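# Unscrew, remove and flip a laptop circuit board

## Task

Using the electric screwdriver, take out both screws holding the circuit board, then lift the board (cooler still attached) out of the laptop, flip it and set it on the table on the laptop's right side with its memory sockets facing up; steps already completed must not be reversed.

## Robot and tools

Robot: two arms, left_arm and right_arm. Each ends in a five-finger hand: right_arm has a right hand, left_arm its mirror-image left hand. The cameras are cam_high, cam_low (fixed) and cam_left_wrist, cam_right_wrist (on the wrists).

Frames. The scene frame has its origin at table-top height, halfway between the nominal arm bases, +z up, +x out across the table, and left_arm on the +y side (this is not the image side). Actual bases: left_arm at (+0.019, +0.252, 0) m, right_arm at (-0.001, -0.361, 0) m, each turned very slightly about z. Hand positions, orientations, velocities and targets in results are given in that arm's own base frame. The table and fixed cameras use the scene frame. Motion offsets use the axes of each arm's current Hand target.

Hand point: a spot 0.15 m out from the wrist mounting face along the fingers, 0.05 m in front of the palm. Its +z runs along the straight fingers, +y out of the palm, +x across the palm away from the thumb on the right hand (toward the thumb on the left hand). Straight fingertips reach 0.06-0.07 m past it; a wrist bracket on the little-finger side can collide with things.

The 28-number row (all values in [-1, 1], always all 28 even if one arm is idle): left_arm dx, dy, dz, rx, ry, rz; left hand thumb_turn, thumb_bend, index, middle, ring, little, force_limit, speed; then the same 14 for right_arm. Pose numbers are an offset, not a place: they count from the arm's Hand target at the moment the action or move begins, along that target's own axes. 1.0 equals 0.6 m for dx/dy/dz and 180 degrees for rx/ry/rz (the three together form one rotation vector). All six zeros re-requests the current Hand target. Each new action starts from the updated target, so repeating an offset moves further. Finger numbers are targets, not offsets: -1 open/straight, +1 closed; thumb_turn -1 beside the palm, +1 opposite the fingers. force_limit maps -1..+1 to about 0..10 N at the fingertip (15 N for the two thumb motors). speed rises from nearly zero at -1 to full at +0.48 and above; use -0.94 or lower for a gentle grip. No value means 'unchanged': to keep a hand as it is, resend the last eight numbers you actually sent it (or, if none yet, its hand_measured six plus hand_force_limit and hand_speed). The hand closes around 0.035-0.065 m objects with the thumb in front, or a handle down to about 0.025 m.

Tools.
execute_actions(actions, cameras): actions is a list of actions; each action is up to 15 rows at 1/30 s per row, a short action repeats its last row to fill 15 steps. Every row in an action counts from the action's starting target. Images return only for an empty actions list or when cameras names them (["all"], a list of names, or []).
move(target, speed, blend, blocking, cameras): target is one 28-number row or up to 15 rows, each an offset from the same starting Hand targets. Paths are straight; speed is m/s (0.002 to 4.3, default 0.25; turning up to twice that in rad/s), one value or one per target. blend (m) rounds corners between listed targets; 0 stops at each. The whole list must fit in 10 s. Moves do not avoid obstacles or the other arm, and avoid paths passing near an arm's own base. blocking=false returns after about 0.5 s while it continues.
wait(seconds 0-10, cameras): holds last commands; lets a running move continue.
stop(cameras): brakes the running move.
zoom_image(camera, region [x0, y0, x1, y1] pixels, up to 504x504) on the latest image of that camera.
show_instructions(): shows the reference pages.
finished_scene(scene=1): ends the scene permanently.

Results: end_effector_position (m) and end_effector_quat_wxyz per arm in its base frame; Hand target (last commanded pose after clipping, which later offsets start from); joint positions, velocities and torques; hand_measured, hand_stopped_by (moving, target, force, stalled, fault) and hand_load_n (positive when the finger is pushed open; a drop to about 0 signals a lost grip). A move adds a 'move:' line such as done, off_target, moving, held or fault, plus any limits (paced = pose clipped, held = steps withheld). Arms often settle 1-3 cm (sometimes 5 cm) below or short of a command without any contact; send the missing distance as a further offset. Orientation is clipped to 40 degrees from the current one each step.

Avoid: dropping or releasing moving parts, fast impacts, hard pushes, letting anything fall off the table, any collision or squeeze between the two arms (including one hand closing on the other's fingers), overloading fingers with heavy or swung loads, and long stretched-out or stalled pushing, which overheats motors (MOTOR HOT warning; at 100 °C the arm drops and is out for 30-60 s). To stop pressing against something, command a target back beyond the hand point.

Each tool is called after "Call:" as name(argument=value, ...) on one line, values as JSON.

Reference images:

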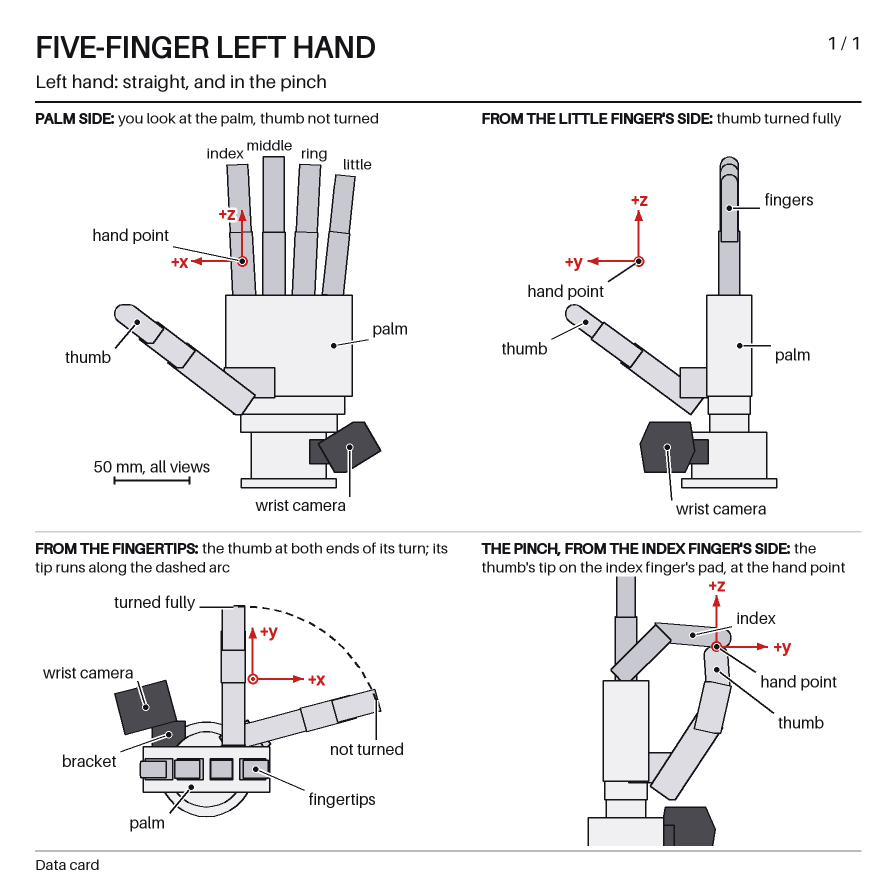

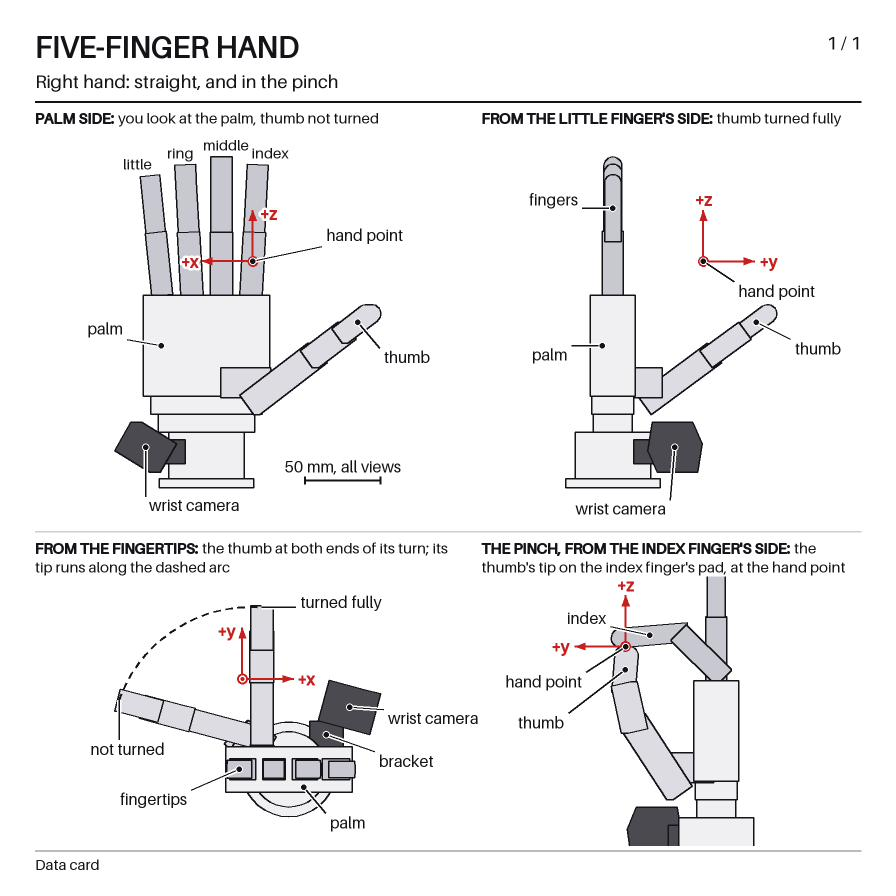

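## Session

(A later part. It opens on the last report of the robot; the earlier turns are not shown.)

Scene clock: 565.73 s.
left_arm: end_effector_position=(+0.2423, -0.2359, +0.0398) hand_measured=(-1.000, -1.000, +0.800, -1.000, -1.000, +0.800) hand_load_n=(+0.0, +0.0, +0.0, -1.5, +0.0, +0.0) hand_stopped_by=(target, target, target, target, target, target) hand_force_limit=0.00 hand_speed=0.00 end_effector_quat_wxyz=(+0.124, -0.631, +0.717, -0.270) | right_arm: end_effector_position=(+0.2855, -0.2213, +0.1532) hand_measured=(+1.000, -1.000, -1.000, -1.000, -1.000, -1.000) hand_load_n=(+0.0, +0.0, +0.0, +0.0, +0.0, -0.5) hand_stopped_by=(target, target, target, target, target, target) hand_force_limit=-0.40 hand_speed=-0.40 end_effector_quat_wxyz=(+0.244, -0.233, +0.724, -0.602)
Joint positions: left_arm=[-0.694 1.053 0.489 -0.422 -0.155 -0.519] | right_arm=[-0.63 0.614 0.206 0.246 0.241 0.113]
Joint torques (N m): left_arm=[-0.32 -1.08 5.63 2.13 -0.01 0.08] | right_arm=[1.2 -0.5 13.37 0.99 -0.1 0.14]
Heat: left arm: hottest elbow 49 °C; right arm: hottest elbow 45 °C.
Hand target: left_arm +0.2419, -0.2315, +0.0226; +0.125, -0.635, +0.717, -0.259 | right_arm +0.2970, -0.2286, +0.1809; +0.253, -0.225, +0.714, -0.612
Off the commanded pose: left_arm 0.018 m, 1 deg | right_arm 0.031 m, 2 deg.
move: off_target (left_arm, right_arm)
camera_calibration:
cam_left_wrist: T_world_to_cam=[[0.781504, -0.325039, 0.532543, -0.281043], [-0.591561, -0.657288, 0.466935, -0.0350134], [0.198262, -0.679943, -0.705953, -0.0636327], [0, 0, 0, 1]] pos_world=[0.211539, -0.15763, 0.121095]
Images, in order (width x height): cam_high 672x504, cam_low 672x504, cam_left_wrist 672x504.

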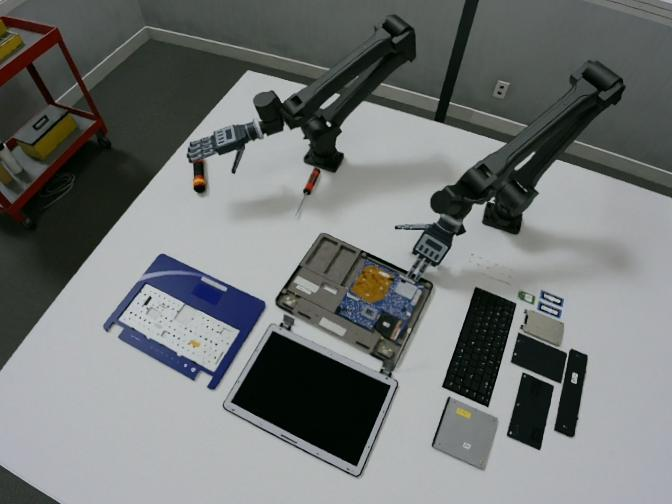

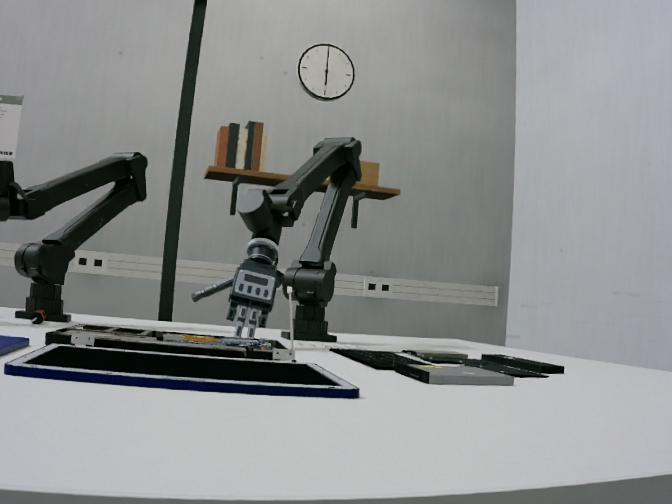

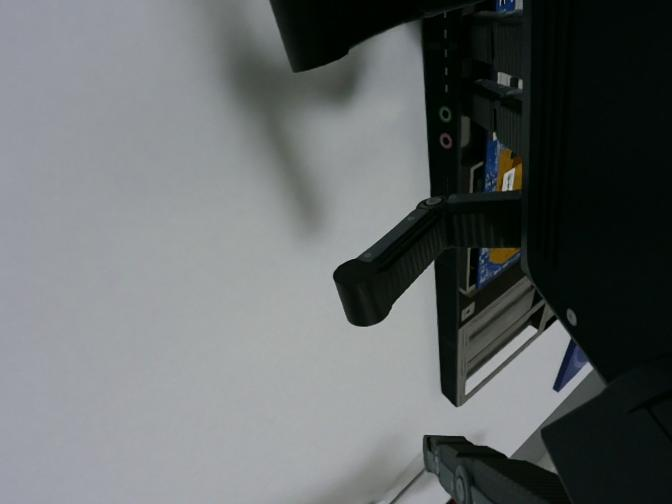

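Call:
move(target=[0,0,0, 0.0437,0,0.0079, -1,-1,1.0,-1,-1,1.0,0,0, 0,0,0,0,0,0, 1,-1,-1,-1,-1,-1,-0.4,-0.4], speed=0.05, cameras=["cam_left_wrist","cam_high","cam_low"])

Call:
zoom_image(camera="cam_left_wrist", region=[380, 0, 560, 200])

Call:
zoom_image(camera="cam_high", region=[390, 250, 440, 290])

Call:
zoom_image(camera="cam_low", region=[225, 315, 265, 345])

Scene clock: 571.27 s.
left_arm: end_effector_position=(+0.2415, -0.2357, +0.0301) hand_measured=(-1.000, -1.000, +1.000, -1.000, -1.000, +1.000) hand_load_n=(+0.0, +0.0, +0.0, -1.0, +0.0, +0.0) hand_stopped_by=(target, target, target, target, target, target) hand_force_limit=0.00 hand_speed=0.00 end_effector_quat_wxyz=(+0.163, -0.614, +0.708, -0.307) | right_arm: end_effector_position=(+0.2855, -0.2213, +0.1532) hand_measured=(+1.000, -1.000, -1.000, -1.000, -1.000, -1.000) hand_load_n=(+0.0, +0.0, -0.5, +0.0, +0.0, -0.5) hand_stopped_by=(target, target, target, target, target, target) hand_force_limit=-0.40 hand_speed=-0.40 end_effector_quat_wxyz=(+0.244, -0.233, +0.724, -0.602)
Joint positions: left_arm=[-0.748 1.019 0.406 -0.283 -0.244 -0.519] | right_arm=[-0.63 0.614 0.206 0.246 0.241 0.113]
Joint torques (N m): left_arm=[-1.2 -2.55 5.72 1.99 -0.52 0.06] | right_arm=[1.08 -0.56 13.37 1.01 -0.1 0.15]
Heat: left arm: hottest elbow 49 °C; right arm: hottest elbow 45 °C.
Hand target: left_arm +0.2419, -0.2315, +0.0227; +0.171, -0.616, +0.705, -0.307 | right_arm +0.2970, -0.2286, +0.1809; +0.253, -0.225, +0.714, -0.612
Off the commanded pose: left_arm 0.009 m, 1 deg | right_arm 0.031 m, 2 deg.
move: off_target (right_arm)
camera_calibration:
cam_left_wrist: T_world_to_cam=[[0.714777, -0.323342, 0.620117, -0.261324], [-0.642391, -0.654071, 0.399405, -0.015705], [0.276456, -0.683843, -0.675226, -0.0908897], [0, 0, 0, 1]] pos_world=[0.201826, -0.156923, 0.106953]
Images, in order (width x height): cam_high 672x504, cam_low 672x504, cam_left_wrist 672x504.

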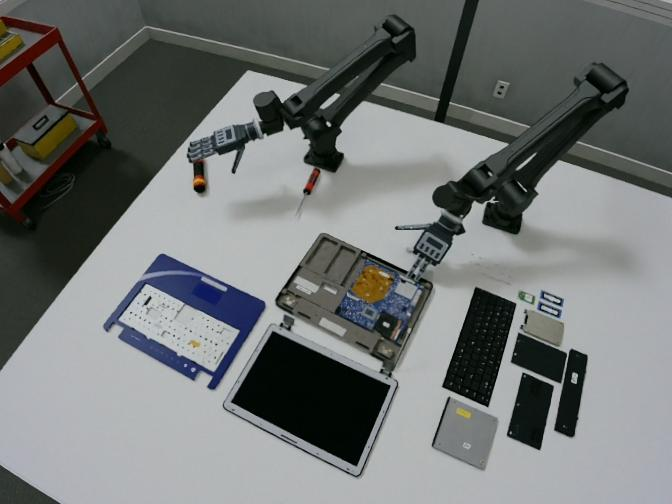

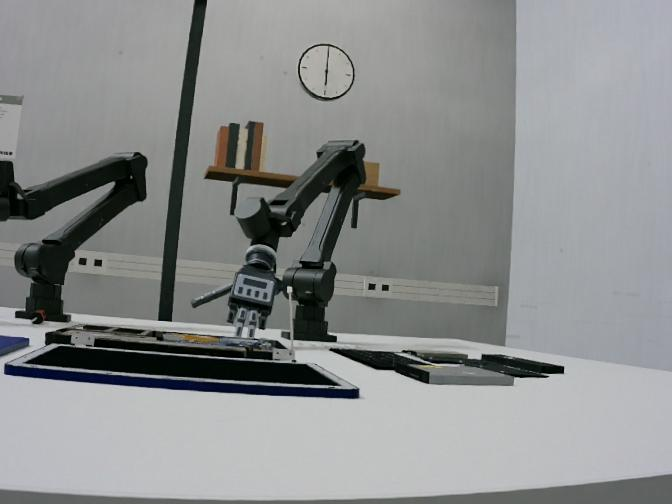

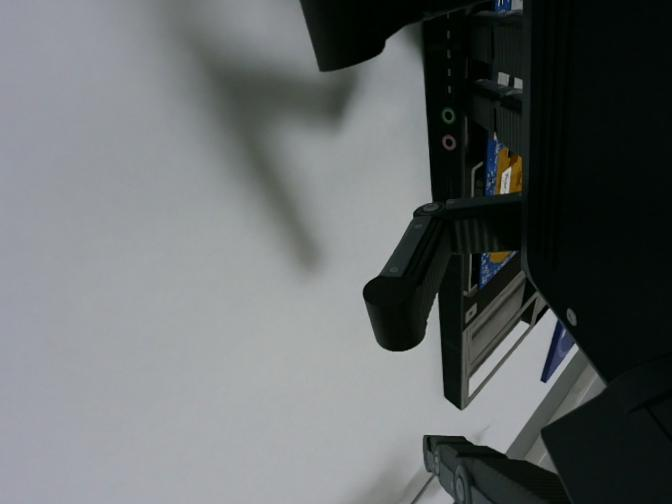

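Scaled by 2.520 from the camera's 672x504 image, which has a finer 960x720 frame.

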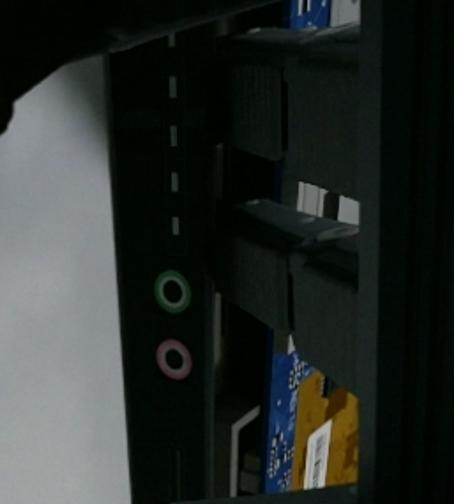

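Scaled by 10.080 from the camera's 672x504 image, which has a finer 960x720 frame.

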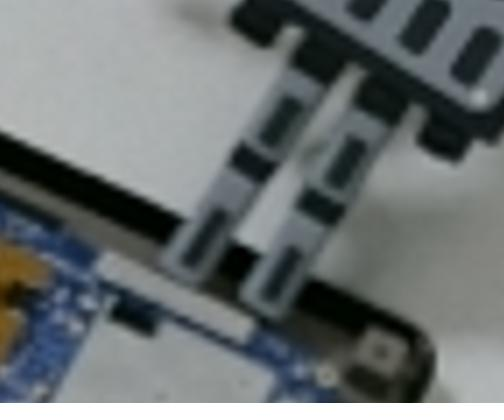

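Scaled by 12.600 from the camera's 672x504 image, which has a finer 960x720 frame.

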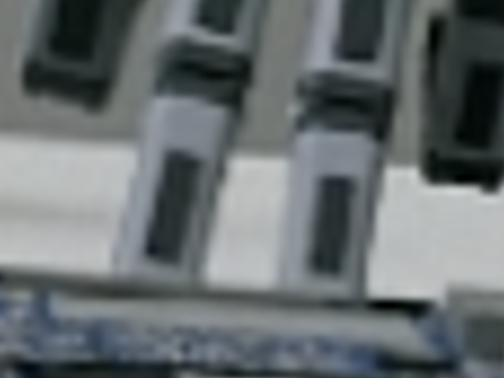

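Call:
move(target=[0.0005, -0.0197, 0.0081, 0,0,0, -1,-1,1.0,-1,-1,1.0,0,0, 0,0,0,0,0,0, 1,-1,-1,-1,-1,-1,-0.4,-0.4], speed=0.04, cameras=["cam_left_wrist","cam_high"])

Call:
zoom_image(camera="cam_left_wrist", region=[380, 0, 560, 200])

Call:
zoom_image(camera="cam_high", region=[390, 250, 440, 290])

Scene clock: 573.73 s.
left_arm: end_effector_position=(+0.2431, -0.2351, +0.0294) hand_measured=(-1.000, -1.000, +1.000, -1.000, -1.000, +1.000) hand_load_n=(+0.0, +0.0, +0.0, -1.0, +0.0, +0.5) hand_stopped_by=(target, target, target, target, target, target) hand_force_limit=0.00 hand_speed=0.00 end_effector_quat_wxyz=(+0.164, -0.611, +0.711, -0.308) | right_arm: end_effector_position=(+0.2855, -0.2213, +0.1532) hand_measured=(+1.000, -1.000, -1.000, -1.000, -1.000, -1.000) hand_load_n=(+0.0, +0.5, +0.0, +0.0, +0.0, +0.0) hand_stopped_by=(target, target, target, target, target, target) hand_force_limit=-0.40 hand_speed=-0.40 end_effector_quat_wxyz=(+0.244, -0.233, +0.724, -0.602)
Joint positions: left_arm=[-0.742 1.024 0.406 -0.275 -0.24 -0.507] | right_arm=[-0.63 0.614 0.206 0.246 0.241 0.113]
Joint torques (N m): left_arm=[0.79 -1.03 7.46 1.88 -0.1 0.16] | right_arm=[1.08 -0.5 13.35 0.98 -0.1 0.15]
Heat: left arm: hottest elbow 48 °C; right arm: hottest elbow 45 °C.
Hand target: left_arm +0.2539, -0.2335, +0.0266; +0.172, -0.616, +0.705, -0.306 | right_arm +0.2970, -0.2286, +0.1809; +0.253, -0.225, +0.714, -0.612
Off the commanded pose: left_arm 0.011 m, 1 deg | right_arm 0.031 m, 2 deg.
move: off_target (left_arm, right_arm)
camera_calibration:
cam_left_wrist: T_world_to_cam=[[0.710983, -0.329737, 0.621109, -0.262422], [-0.647713, -0.650982, 0.395842, -0.012025], [0.273807, -0.683737, -0.676412, -0.0907663], [0, 0, 0, 1]] pos_world=[0.203641, -0.156418, 0.106357]
Images, in order (width x height): cam_high 672x504, cam_left_wrist 672x504.

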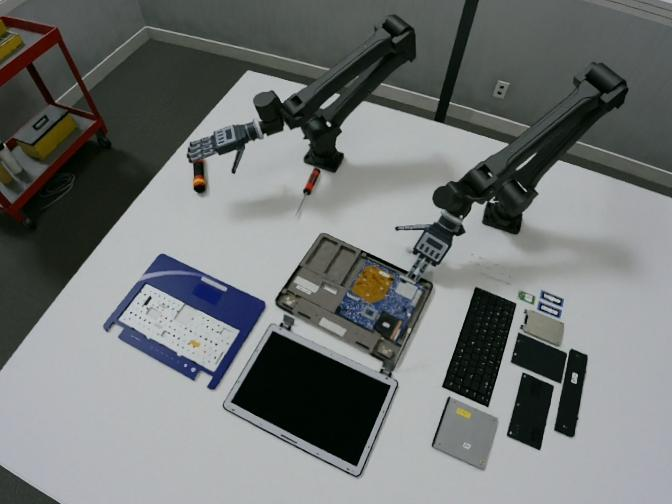

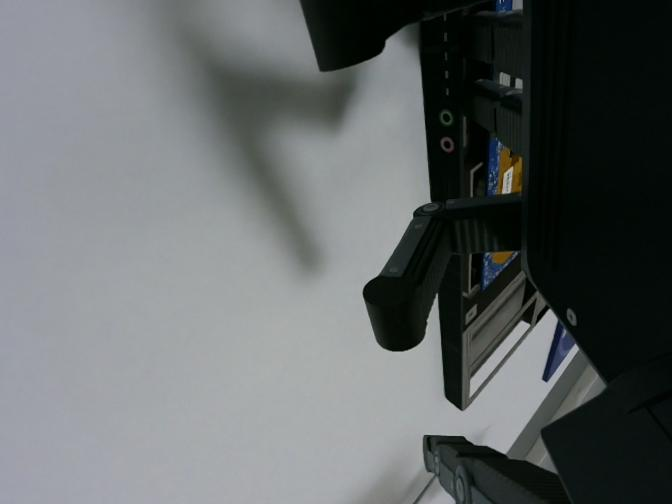

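Scaled by 2.520 from the camera's 672x504 image, which has a finer 960x720 frame.

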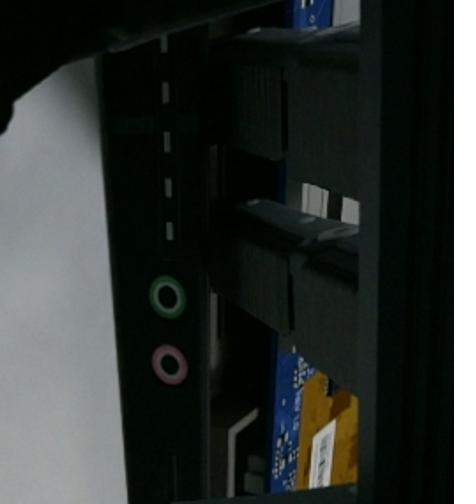

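Scaled by 10.080 from the camera's 672x504 image, which has a finer 960x720 frame.

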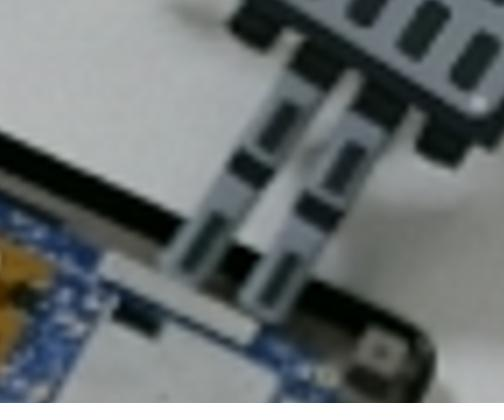

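Call:
move(target=[0.0056, -0.0174, -0.0063, 0,0,0, -1,-1,1.0,-1,-1,1.0,0,0, 0,0,0,0,0,0, 1,-1,-1,-1,-1,-1,-0.4,-0.4], speed=0.04, cameras=["cam_left_wrist","cam_high"])

Call:
zoom_image(camera="cam_left_wrist", region=[380, 0, 560, 200])

Call:
zoom_image(camera="cam_high", region=[390, 250, 440, 290])

Scene clock: 575.30 s.
left_arm: end_effector_position=(+0.2433, -0.2346, +0.0293) hand_measured=(-1.000, -1.000, +1.000, -1.000, -1.000, +1.000) hand_load_n=(-0.5, +0.0, +0.5, -1.0, +0.0, +0.0) hand_stopped_by=(target, target, target, target, target, target) hand_force_limit=0.00 hand_speed=0.00 end_effector_quat_wxyz=(+0.164, -0.610, +0.712, -0.308) | right_arm: end_effector_position=(+0.2855, -0.2213, +0.1532) hand_measured=(+1.000, -1.000, -1.000, -1.000, -1.000, -1.000) hand_load_n=(+0.0, +0.0, +0.0, +0.0, +0.0, +0.0) hand_stopped_by=(target, target, target, target, target, target) hand_force_limit=-0.40 hand_speed=-0.40 end_effector_quat_wxyz=(+0.244, -0.233, +0.724, -0.602)
Joint positions: left_arm=[-0.74 1.024 0.406 -0.275 -0.237 -0.503] | right_arm=[-0.63 0.614 0.206 0.246 0.241 0.113]
Joint torques (N m): left_arm=[0.85 -1.55 9.47 0.66 -0.13 0.16] | right_arm=[1.08 -0.5 13.35 1.01 -0.1 0.15]
Heat: left arm: hottest elbow 48 °C; right arm: hottest elbow 45 °C.
Hand target: left_arm +0.2589, -0.2365, +0.0366; +0.171, -0.616, +0.705, -0.306 | right_arm +0.2970, -0.2286, +0.1809; +0.253, -0.225, +0.714, -0.612
Off the commanded pose: left_arm 0.017 m, 1 deg | right_arm 0.031 m, 2 deg.
move: off_target (left_arm, right_arm)
camera_calibration:
cam_left_wrist: T_world_to_cam=[[0.710384, -0.332284, 0.620436, -0.262751], [-0.6493, -0.649583, 0.395538, -0.0108611], [0.271594, -0.683834, -0.677206, -0.0900114], [0, 0, 0, 1]] pos_world=[0.204049, -0.155916, 0.10636]
Images, in order (width x height): cam_high 672x504, cam_left_wrist 672x504.

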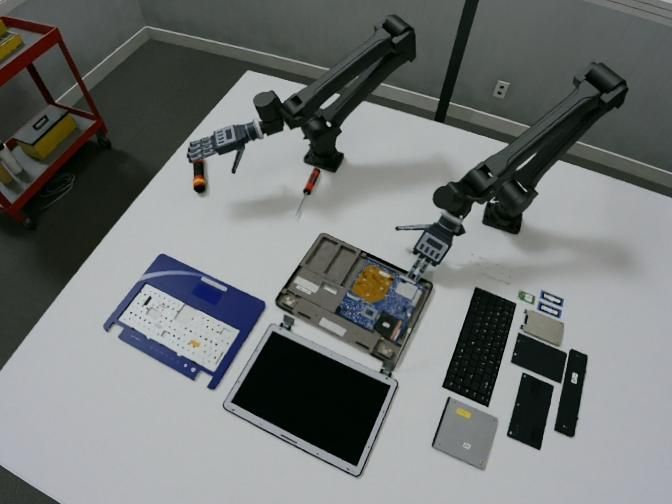

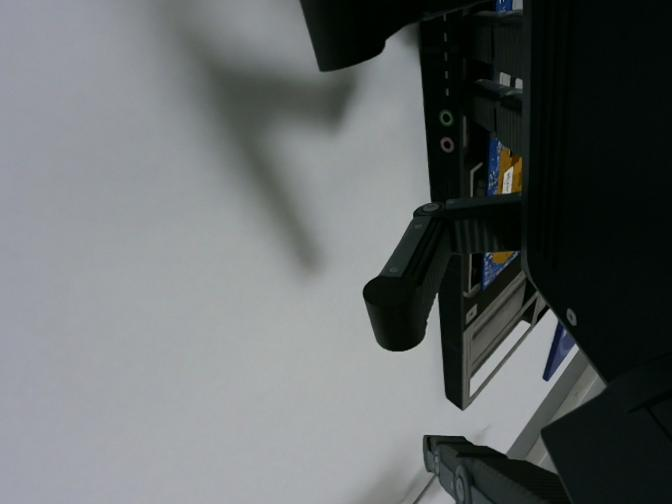

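Scaled by 2.520 from the camera's 672x504 image, which has a finer 960x720 frame.

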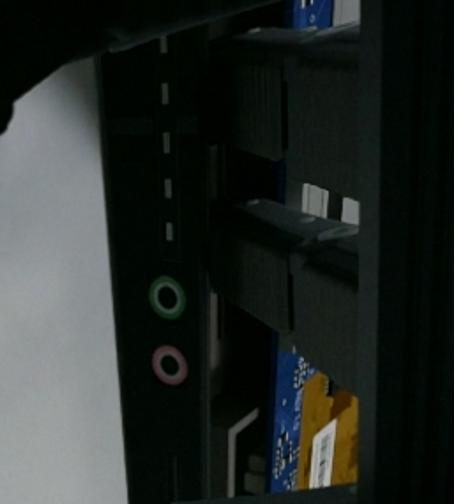

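Scaled by 10.080 from the camera's 672x504 image, which has a finer 960x720 frame.

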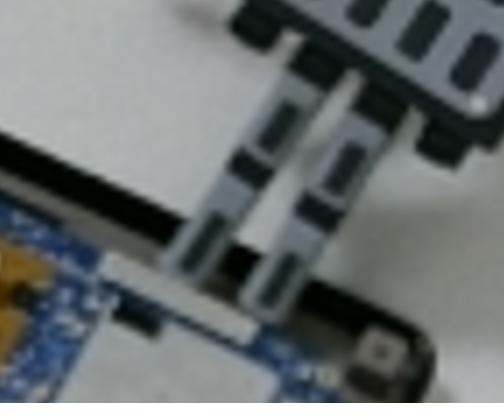

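Call:
move(target=[0.0056, -0.0174, -0.0063, 0,0,0, -1,-1,1.0,-1,-1,1.0,0,0, 0,0,0,0,0,0, 1,-1,-1,-1,-1,-1,-0.4,-0.4], speed=0.04, cameras=["cam_left_wrist","cam_high"])

Call:
zoom_image(camera="cam_left_wrist", region=[380, 0, 560, 200])

Call:
zoom_image(camera="cam_high", region=[390, 250, 440, 290])

Scene clock: 576.77 s.
left_arm: end_effector_position=(+0.2445, -0.2332, +0.0315) hand_measured=(-1.000, -1.000, +1.000, -1.000, -1.000, +1.000) hand_load_n=(+0.5, -0.5, +0.0, -0.5, +0.0, +0.0) hand_stopped_by=(target, target, target, target, target, target) hand_force_limit=0.00 hand_speed=0.00 end_effector_quat_wxyz=(+0.162, -0.612, +0.713, -0.300) | right_arm: end_effector_position=(+0.2855, -0.2213, +0.1532) hand_measured=(+1.000, -1.000, -1.000, -1.000, -1.000, -1.000) hand_load_n=(+0.0, +0.0, -0.5, +0.0, -0.5, +0.0) hand_stopped_by=(target, target, target, target, target, target) hand_force_limit=-0.40 hand_speed=-0.40 end_effector_quat_wxyz=(+0.244, -0.233, +0.724, -0.602)
Joint positions: left_arm=[-0.732 1.027 0.422 -0.304 -0.232 -0.5] | right_arm=[-0.63 0.614 0.206 0.246 0.241 0.113]
Joint torques (N m): left_arm=[0.38 -1.9 10.33 0.49 -0.18 0.16] | right_arm=[1.08 -0.5 13.37 0.99 -0.1 0.15]
Heat: left arm: hottest elbow 49 °C; right arm: hottest elbow 45 °C.
Hand target: left_arm +0.2639, -0.2395, +0.0467; +0.172, -0.616, +0.705, -0.306 | right_arm +0.2970, -0.2286, +0.1809; +0.253, -0.225, +0.714, -0.612
Off the commanded pose: left_arm 0.025 m, 2 deg | right_arm 0.031 m, 2 deg.
move: off_target (left_arm, right_arm)
camera_calibration:
cam_left_wrist: T_world_to_cam=[[0.719581, -0.336264, 0.607561, -0.267348], [-0.642116, -0.655309, 0.397816, -0.0131342], [0.264369, -0.676385, -0.687468, -0.0840091], [0, 0, 0, 1]] pos_world=[0.206154, -0.155329, 0.109902]
Images, in order (width x height): cam_high 672x504, cam_left_wrist 672x504.

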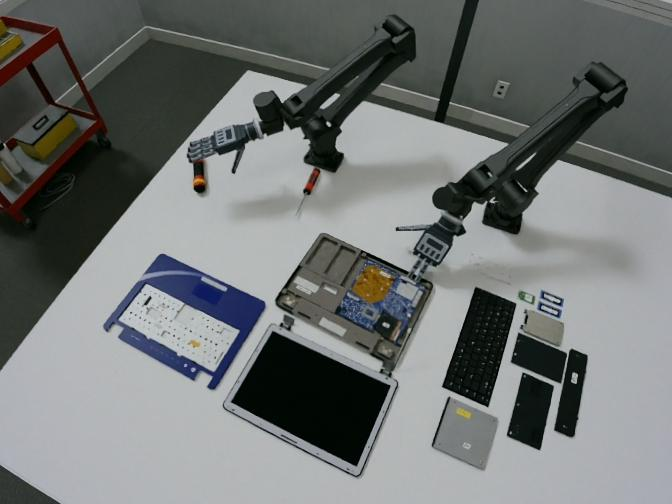

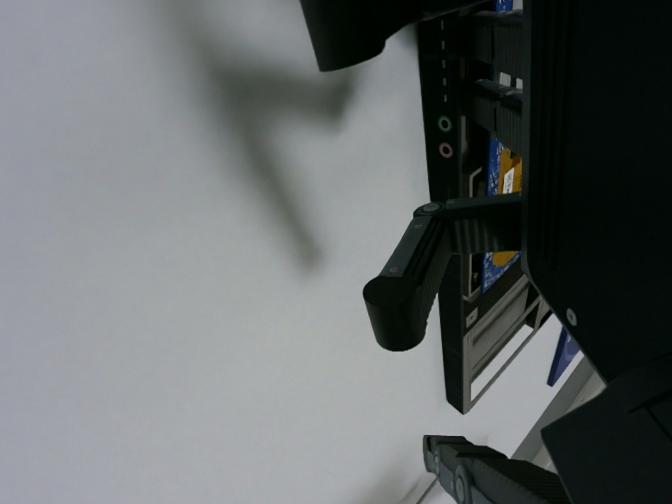

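Scaled by 2.520 from the camera's 672x504 image, which has a finer 960x720 frame.

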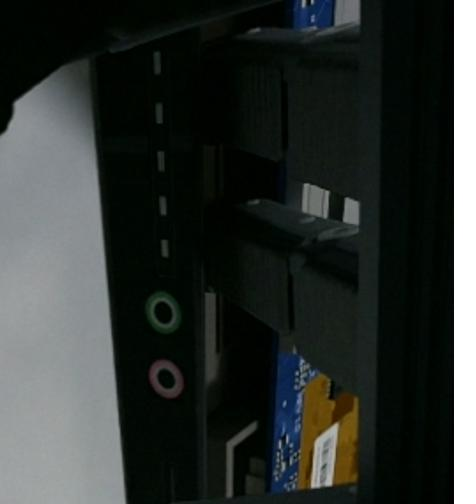

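Scaled by 10.080 from the camera's 672x504 image, which has a finer 960x720 frame.

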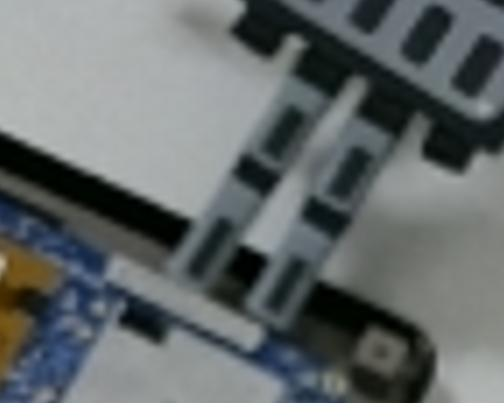

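Call:
move(target=[0.0064, -0.0182, -0.0099, 0,0,0, -1,-1,1.0,-1,-1,1.0,0,0, 0,0,0,0,0,0, 1,-1,-1,-1,-1,-1,-0.4,-0.4], speed=0.04, cameras=["cam_left_wrist","cam_high"])

Call:
zoom_image(camera="cam_left_wrist", region=[380, 0, 560, 200])

Call:
zoom_image(camera="cam_high", region=[390, 250, 440, 290])

Scene clock: 578.50 s.
left_arm: end_effector_position=(+0.2443, -0.2298, +0.0340) hand_measured=(-1.000, -1.000, +1.000, -1.000, -1.000, +1.000) hand_load_n=(+0.0, +0.0, +0.0, -0.5, +0.0, +0.0) hand_stopped_by=(target, target, target, target, target, target) hand_force_limit=0.00 hand_speed=0.00 end_effector_quat_wxyz=(+0.162, -0.616, +0.715, -0.286) | right_arm: end_effector_position=(+0.2855, -0.2213, +0.1532) hand_measured=(+1.000, -1.000, -1.000, -1.000, -1.000, -1.000) hand_load_n=(+0.0, +0.0, +0.0, -0.5, +0.0, +0.0) hand_stopped_by=(target, target, target, target, target, target) hand_force_limit=-0.40 hand_speed=-0.40 end_effector_quat_wxyz=(+0.244, -0.233, +0.724, -0.602)
Joint positions: left_arm=[-0.724 1.027 0.442 -0.352 -0.232 -0.5] | right_arm=[-0.63 0.614 0.206 0.246 0.241 0.113]
Joint torques (N m): left_arm=[0.03 -2.55 11.11 0.72 -0.17 0.16] | right_arm=[1.08 -0.5 13.37 0.99 -0.1 0.14]
Heat: left arm: hottest elbow 49 °C; right arm: hottest elbow 45 °C.
Hand target: left_arm +0.2679, -0.2424, +0.0586; +0.172, -0.616, +0.705, -0.306 | right_arm +0.2970, -0.2286, +0.1809; +0.253, -0.225, +0.714, -0.612
Off the commanded pose: left_arm 0.036 m, 3 deg | right_arm 0.031 m, 2 deg.
move: off_target (left_arm, right_arm)
camera_calibration:
cam_left_wrist: T_world_to_cam=[[0.734332, -0.342072, 0.586296, -0.271843], [-0.629155, -0.667219, 0.398727, -0.0179754], [0.254794, -0.661669, -0.705176, -0.0735609], [0, 0, 0, 1]] pos_world=[0.207057, -0.153656, 0.114674]
Images, in order (width x height): cam_high 672x504, cam_left_wrist 672x504.

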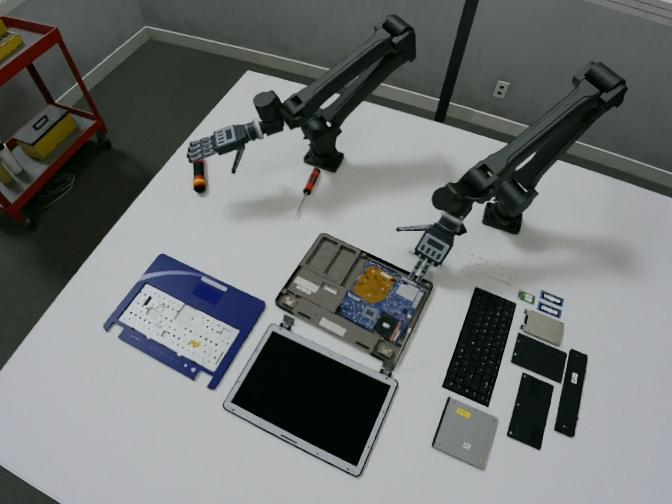

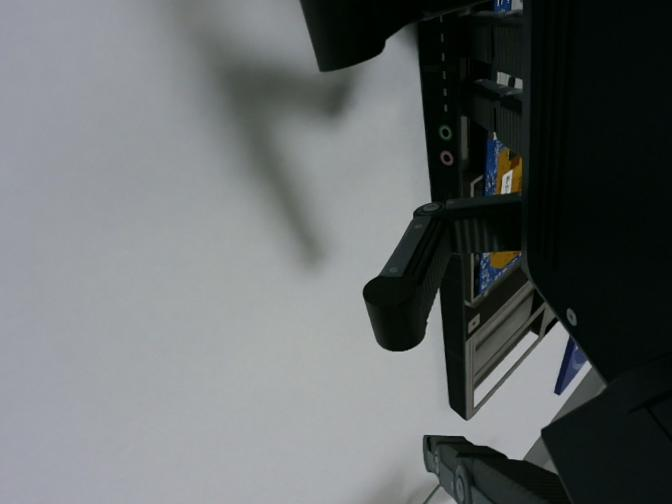

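Scaled by 2.520 from the camera's 672x504 image, which has a finer 960x720 frame.

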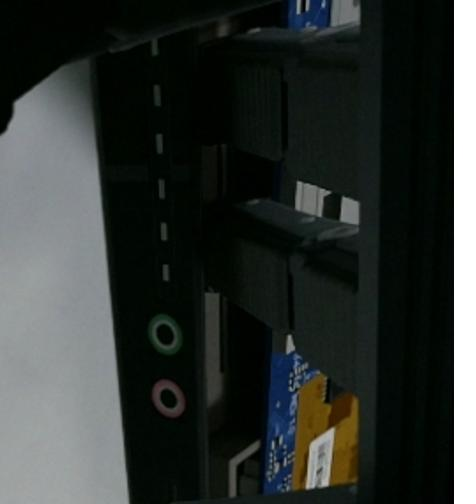

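Scaled by 10.080 from the camera's 672x504 image, which has a finer 960x720 frame.

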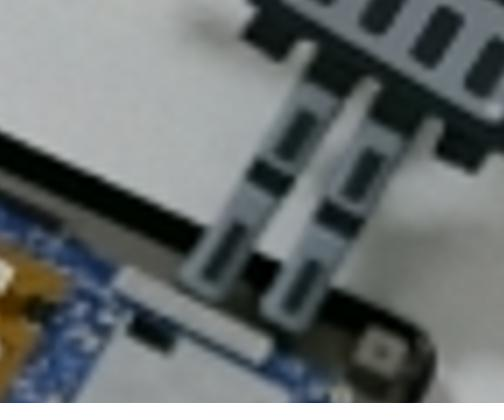

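Call:
move(target=[0.0090, -0.0213, -0.0131, 0,0,0, -1,-1,1.0,-1,-1,1.0,0,0, 0,0,0,0,0,0, 1,-1,-1,-1,-1,-1,-0.4,-0.4], speed=0.04, cameras=["cam_left_wrist","cam_high","cam_low"])

Call:
zoom_image(camera="cam_left_wrist", region=[380, 0, 560, 200])

Call:
zoom_image(camera="cam_high", region=[390, 250, 440, 290])

Call:
zoom_image(camera="cam_low", region=[200, 310, 300, 365])

Scene clock: 580.67 s.
left_arm: end_effector_position=(+0.2442, -0.2297, +0.0403) hand_measured=(-1.000, -1.000, +1.000, -1.000, -1.000, +1.000) hand_load_n=(-0.5, +0.0, +0.0, -2.0, +0.0, +0.0) hand_stopped_by=(target, target, target, target, target, target) hand_force_limit=0.00 hand_speed=0.00 end_effector_quat_wxyz=(+0.160, -0.618, +0.719, -0.274) | right_arm: end_effector_position=(+0.2855, -0.2213, +0.1532) hand_measured=(+1.000, -1.000, -1.000, -1.000, -1.000, -1.000) hand_load_n=(+0.0, +0.0, +0.0, +0.0, +0.0, -0.5) hand_stopped_by=(target, target, target, target, target, target) hand_force_limit=-0.40 hand_speed=-0.40 end_effector_quat_wxyz=(+0.244, -0.233, +0.724, -0.602)
Joint positions: left_arm=[-0.724 1.027 0.472 -0.407 -0.232 -0.5] | right_arm=[-0.63 0.614 0.206 0.246 0.241 0.113]
Joint torques (N m): left_arm=[-0.38 -3.49 11.79 0.79 -0.23 0.13] | right_arm=[1.08 -0.5 13.34 0.98 -0.1 0.15]
Heat: left arm: hottest elbow 49 °C; right arm: hottest elbow 45 °C.
Hand target: left_arm +0.2717, -0.2466, +0.0734; +0.171, -0.616, +0.705, -0.306 | right_arm +0.2970, -0.2286, +0.1809; +0.253, -0.225, +0.714, -0.612
Off the commanded pose: left_arm 0.046 m, 4 deg | right_arm 0.031 m, 2 deg.
move: off_target (left_arm, right_arm)
camera_calibration:
cam_left_wrist: T_world_to_cam=[[0.745369, -0.351759, 0.566296, -0.279545], [-0.621498, -0.673966, 0.399387, -0.0238782], [0.241177, -0.649643, -0.72097, -0.0624182], [0, 0, 0, 1]] pos_world=[0.208578, -0.154975, 0.122841]
Images, in order (width x height): cam_high 672x504, cam_low 672x504, cam_left_wrist 672x504.

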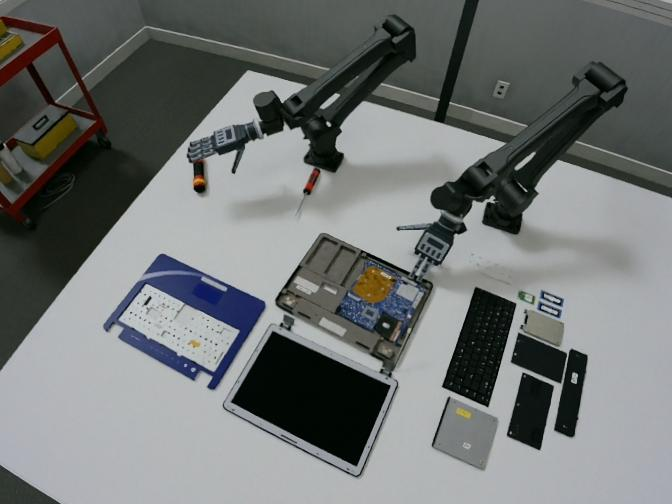

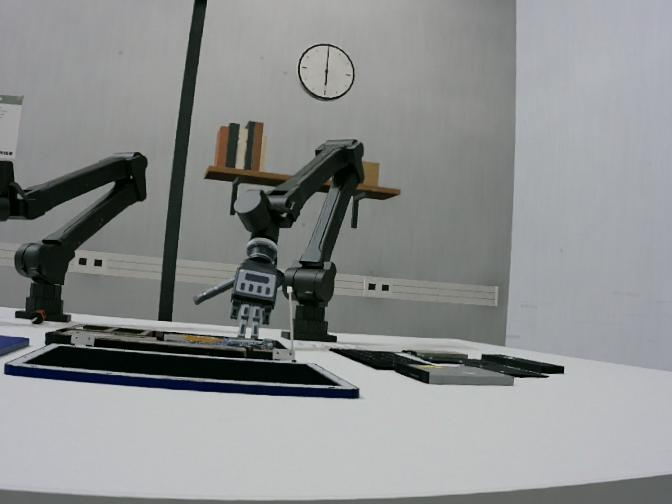

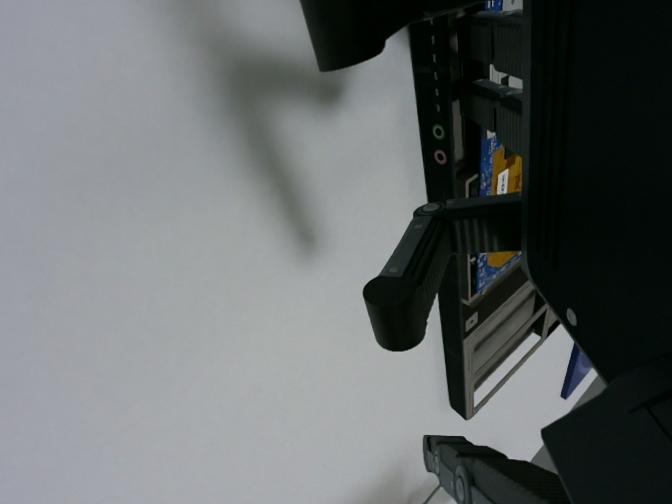

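Scaled by 2.520 from the camera's 672x504 image, which has a finer 960x720 frame.

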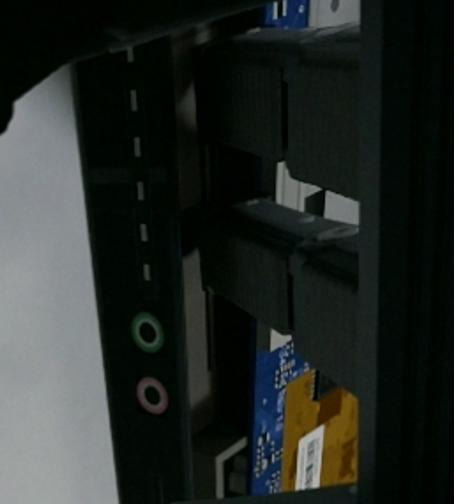

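Scaled by 10.080 from the camera's 672x504 image, which has a finer 960x720 frame.

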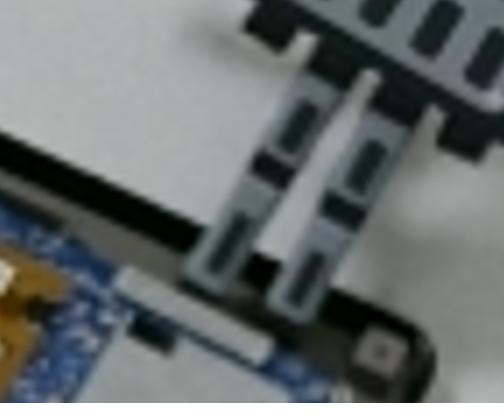

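Scaled by 5.040 from the camera's 672x504 image, which has a finer 960x720 frame.

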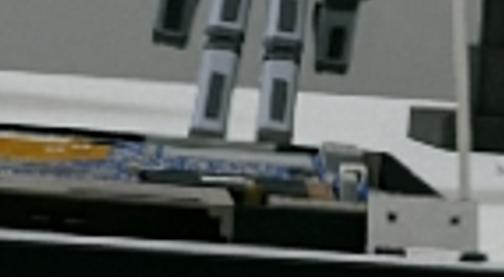

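Call:
zoom_image(camera="cam_high", region=[330, 255, 440, 370])

Scaled by 4.383 from the camera's 672x504 image, which has a finer 960x720 frame.

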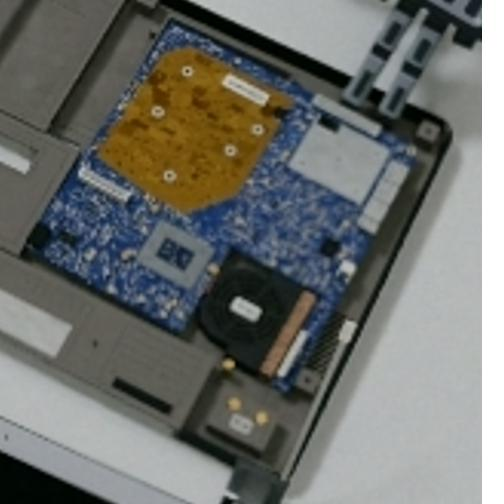

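Call:
move(target=[[-0.0105, 0.0398, -0.0393, 0,0,0, -1,-1,1.0,-1,-1,1.0,0,0, 0,0,0,0,0,0, 1,-1,-1,-1,-1,-1,-0.4,-0.4],[-0.0136, 0.0769, -0.0163, 0.0328,0,0.0059, -1,-1,1.0,-1,-1,1.0,0,0, 0,0,0,0,0,0, 1,-1,-1,-1,-1,-1,-0.4,-0.4]], speed=[0.06, 0.05], cameras=["cam_left_wrist","cam_high","cam_low"])

Call:
zoom_image(camera="cam_left_wrist", region=[380, 0, 560, 200])

Call:
zoom_image(camera="cam_high", region=[390, 250, 440, 290])

Call:
zoom_image(camera="cam_low", region=[200, 310, 300, 365])

Scene clock: 593.73 s.
left_arm: end_effector_position=(+0.2324, -0.2317, +0.0501) hand_measured=(-1.000, -1.000, +1.000, -1.000, -1.000, +1.000) hand_load_n=(+0.0, +0.0, +0.0, +0.0, +0.0, +0.0) hand_stopped_by=(target, target, target, target, target, target) hand_force_limit=0.00 hand_speed=0.00 end_effector_quat_wxyz=(+0.205, -0.598, +0.701, -0.330) | right_arm: end_effector_position=(+0.2855, -0.2213, +0.1532) hand_measured=(+1.000, -1.000, -1.000, -1.000, -1.000, -1.000) hand_load_n=(+0.0, +0.0, +0.0, +0.0, +0.0, +0.0) hand_stopped_by=(target, target, target, target, target, target) hand_force_limit=-0.40 hand_speed=-0.40 end_effector_quat_wxyz=(+0.244, -0.233, +0.724, -0.602)
Joint positions: left_arm=[-0.832 0.901 0.383 -0.327 -0.367 -0.533] | right_arm=[-0.63 0.614 0.206 0.246 0.241 0.113]
Joint torques (N m): left_arm=[-1.61 -2.49 6.43 2 -0.25 -0.07] | right_arm=[1.08 -0.56 13.35 0.99 -0.1 0.15]
Heat: left arm: hottest elbow 53 °C; right arm: hottest elbow 45 °C.
Hand target: left_arm +0.2320, -0.2341, +0.0502; +0.206, -0.600, +0.694, -0.341 | right_arm +0.2970, -0.2286, +0.1809; +0.253, -0.225, +0.714, -0.612
Off the commanded pose: left_arm 0.002 m, 2 deg | right_arm 0.031 m, 2 deg.
move: off_target (right_arm)
camera_calibration:
cam_left_wrist: T_world_to_cam=[[0.651735, -0.333688, 0.681097, -0.256777], [-0.674918, -0.66485, 0.320094, -0.017995], [0.346016, -0.668301, -0.658518, -0.0855917], [0, 0, 0, 1]] pos_world=[0.184822, -0.154849, 0.124287]
Images, in order (width x height): cam_high 672x504, cam_low 672x504, cam_left_wrist 672x504.

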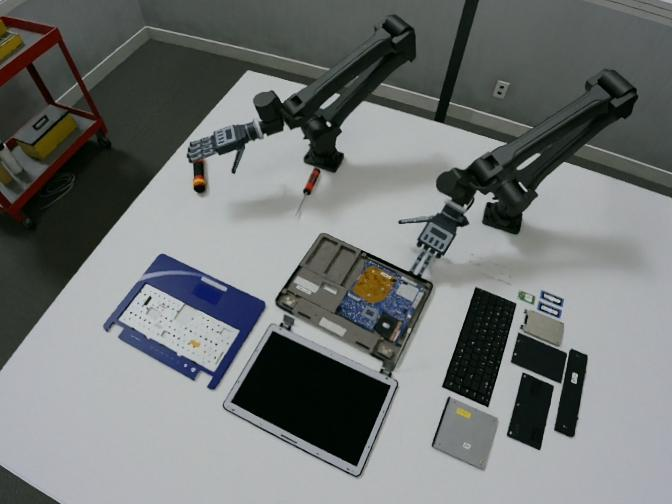

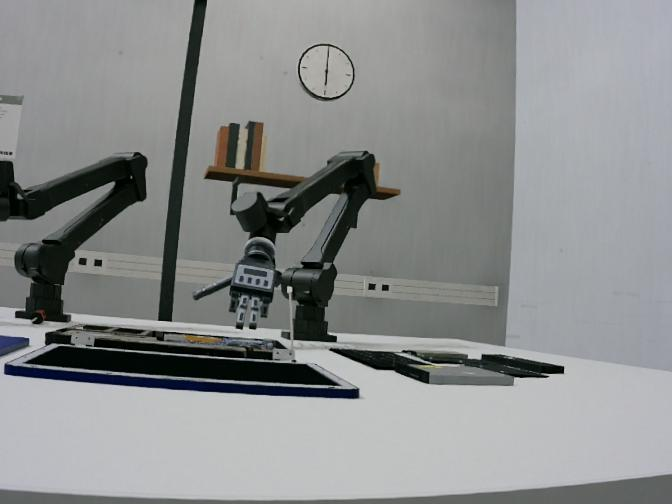

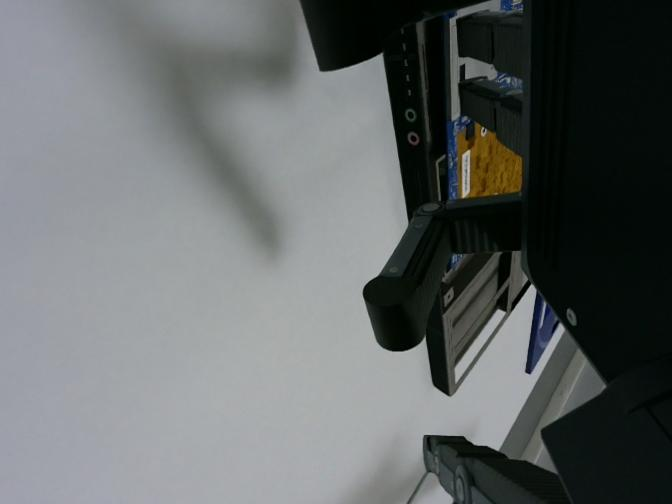

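Scaled by 2.520 from the camera's 672x504 image, which has a finer 960x720 frame.

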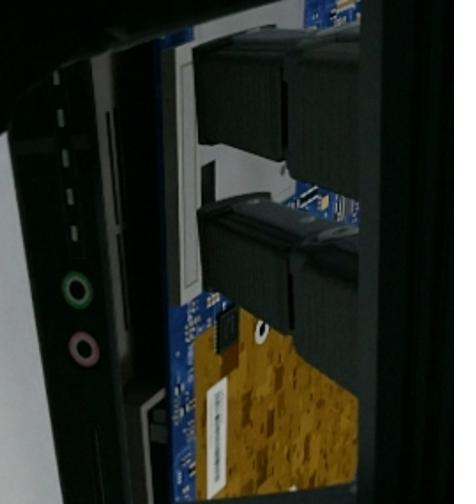

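Scaled by 10.080 from the camera's 672x504 image, which has a finer 960x720 frame.

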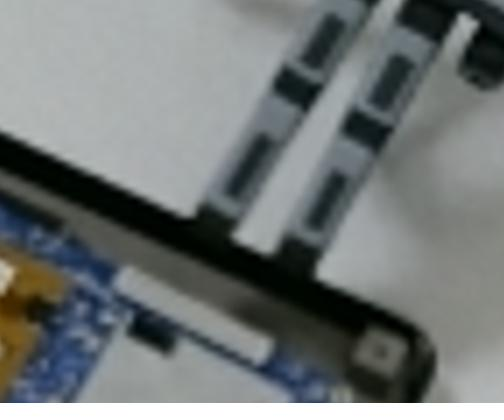

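Scaled by 5.040 from the camera's 672x504 image, which has a finer 960x720 frame.

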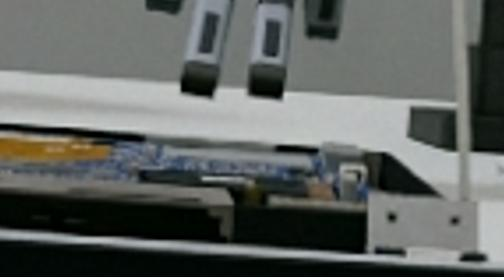

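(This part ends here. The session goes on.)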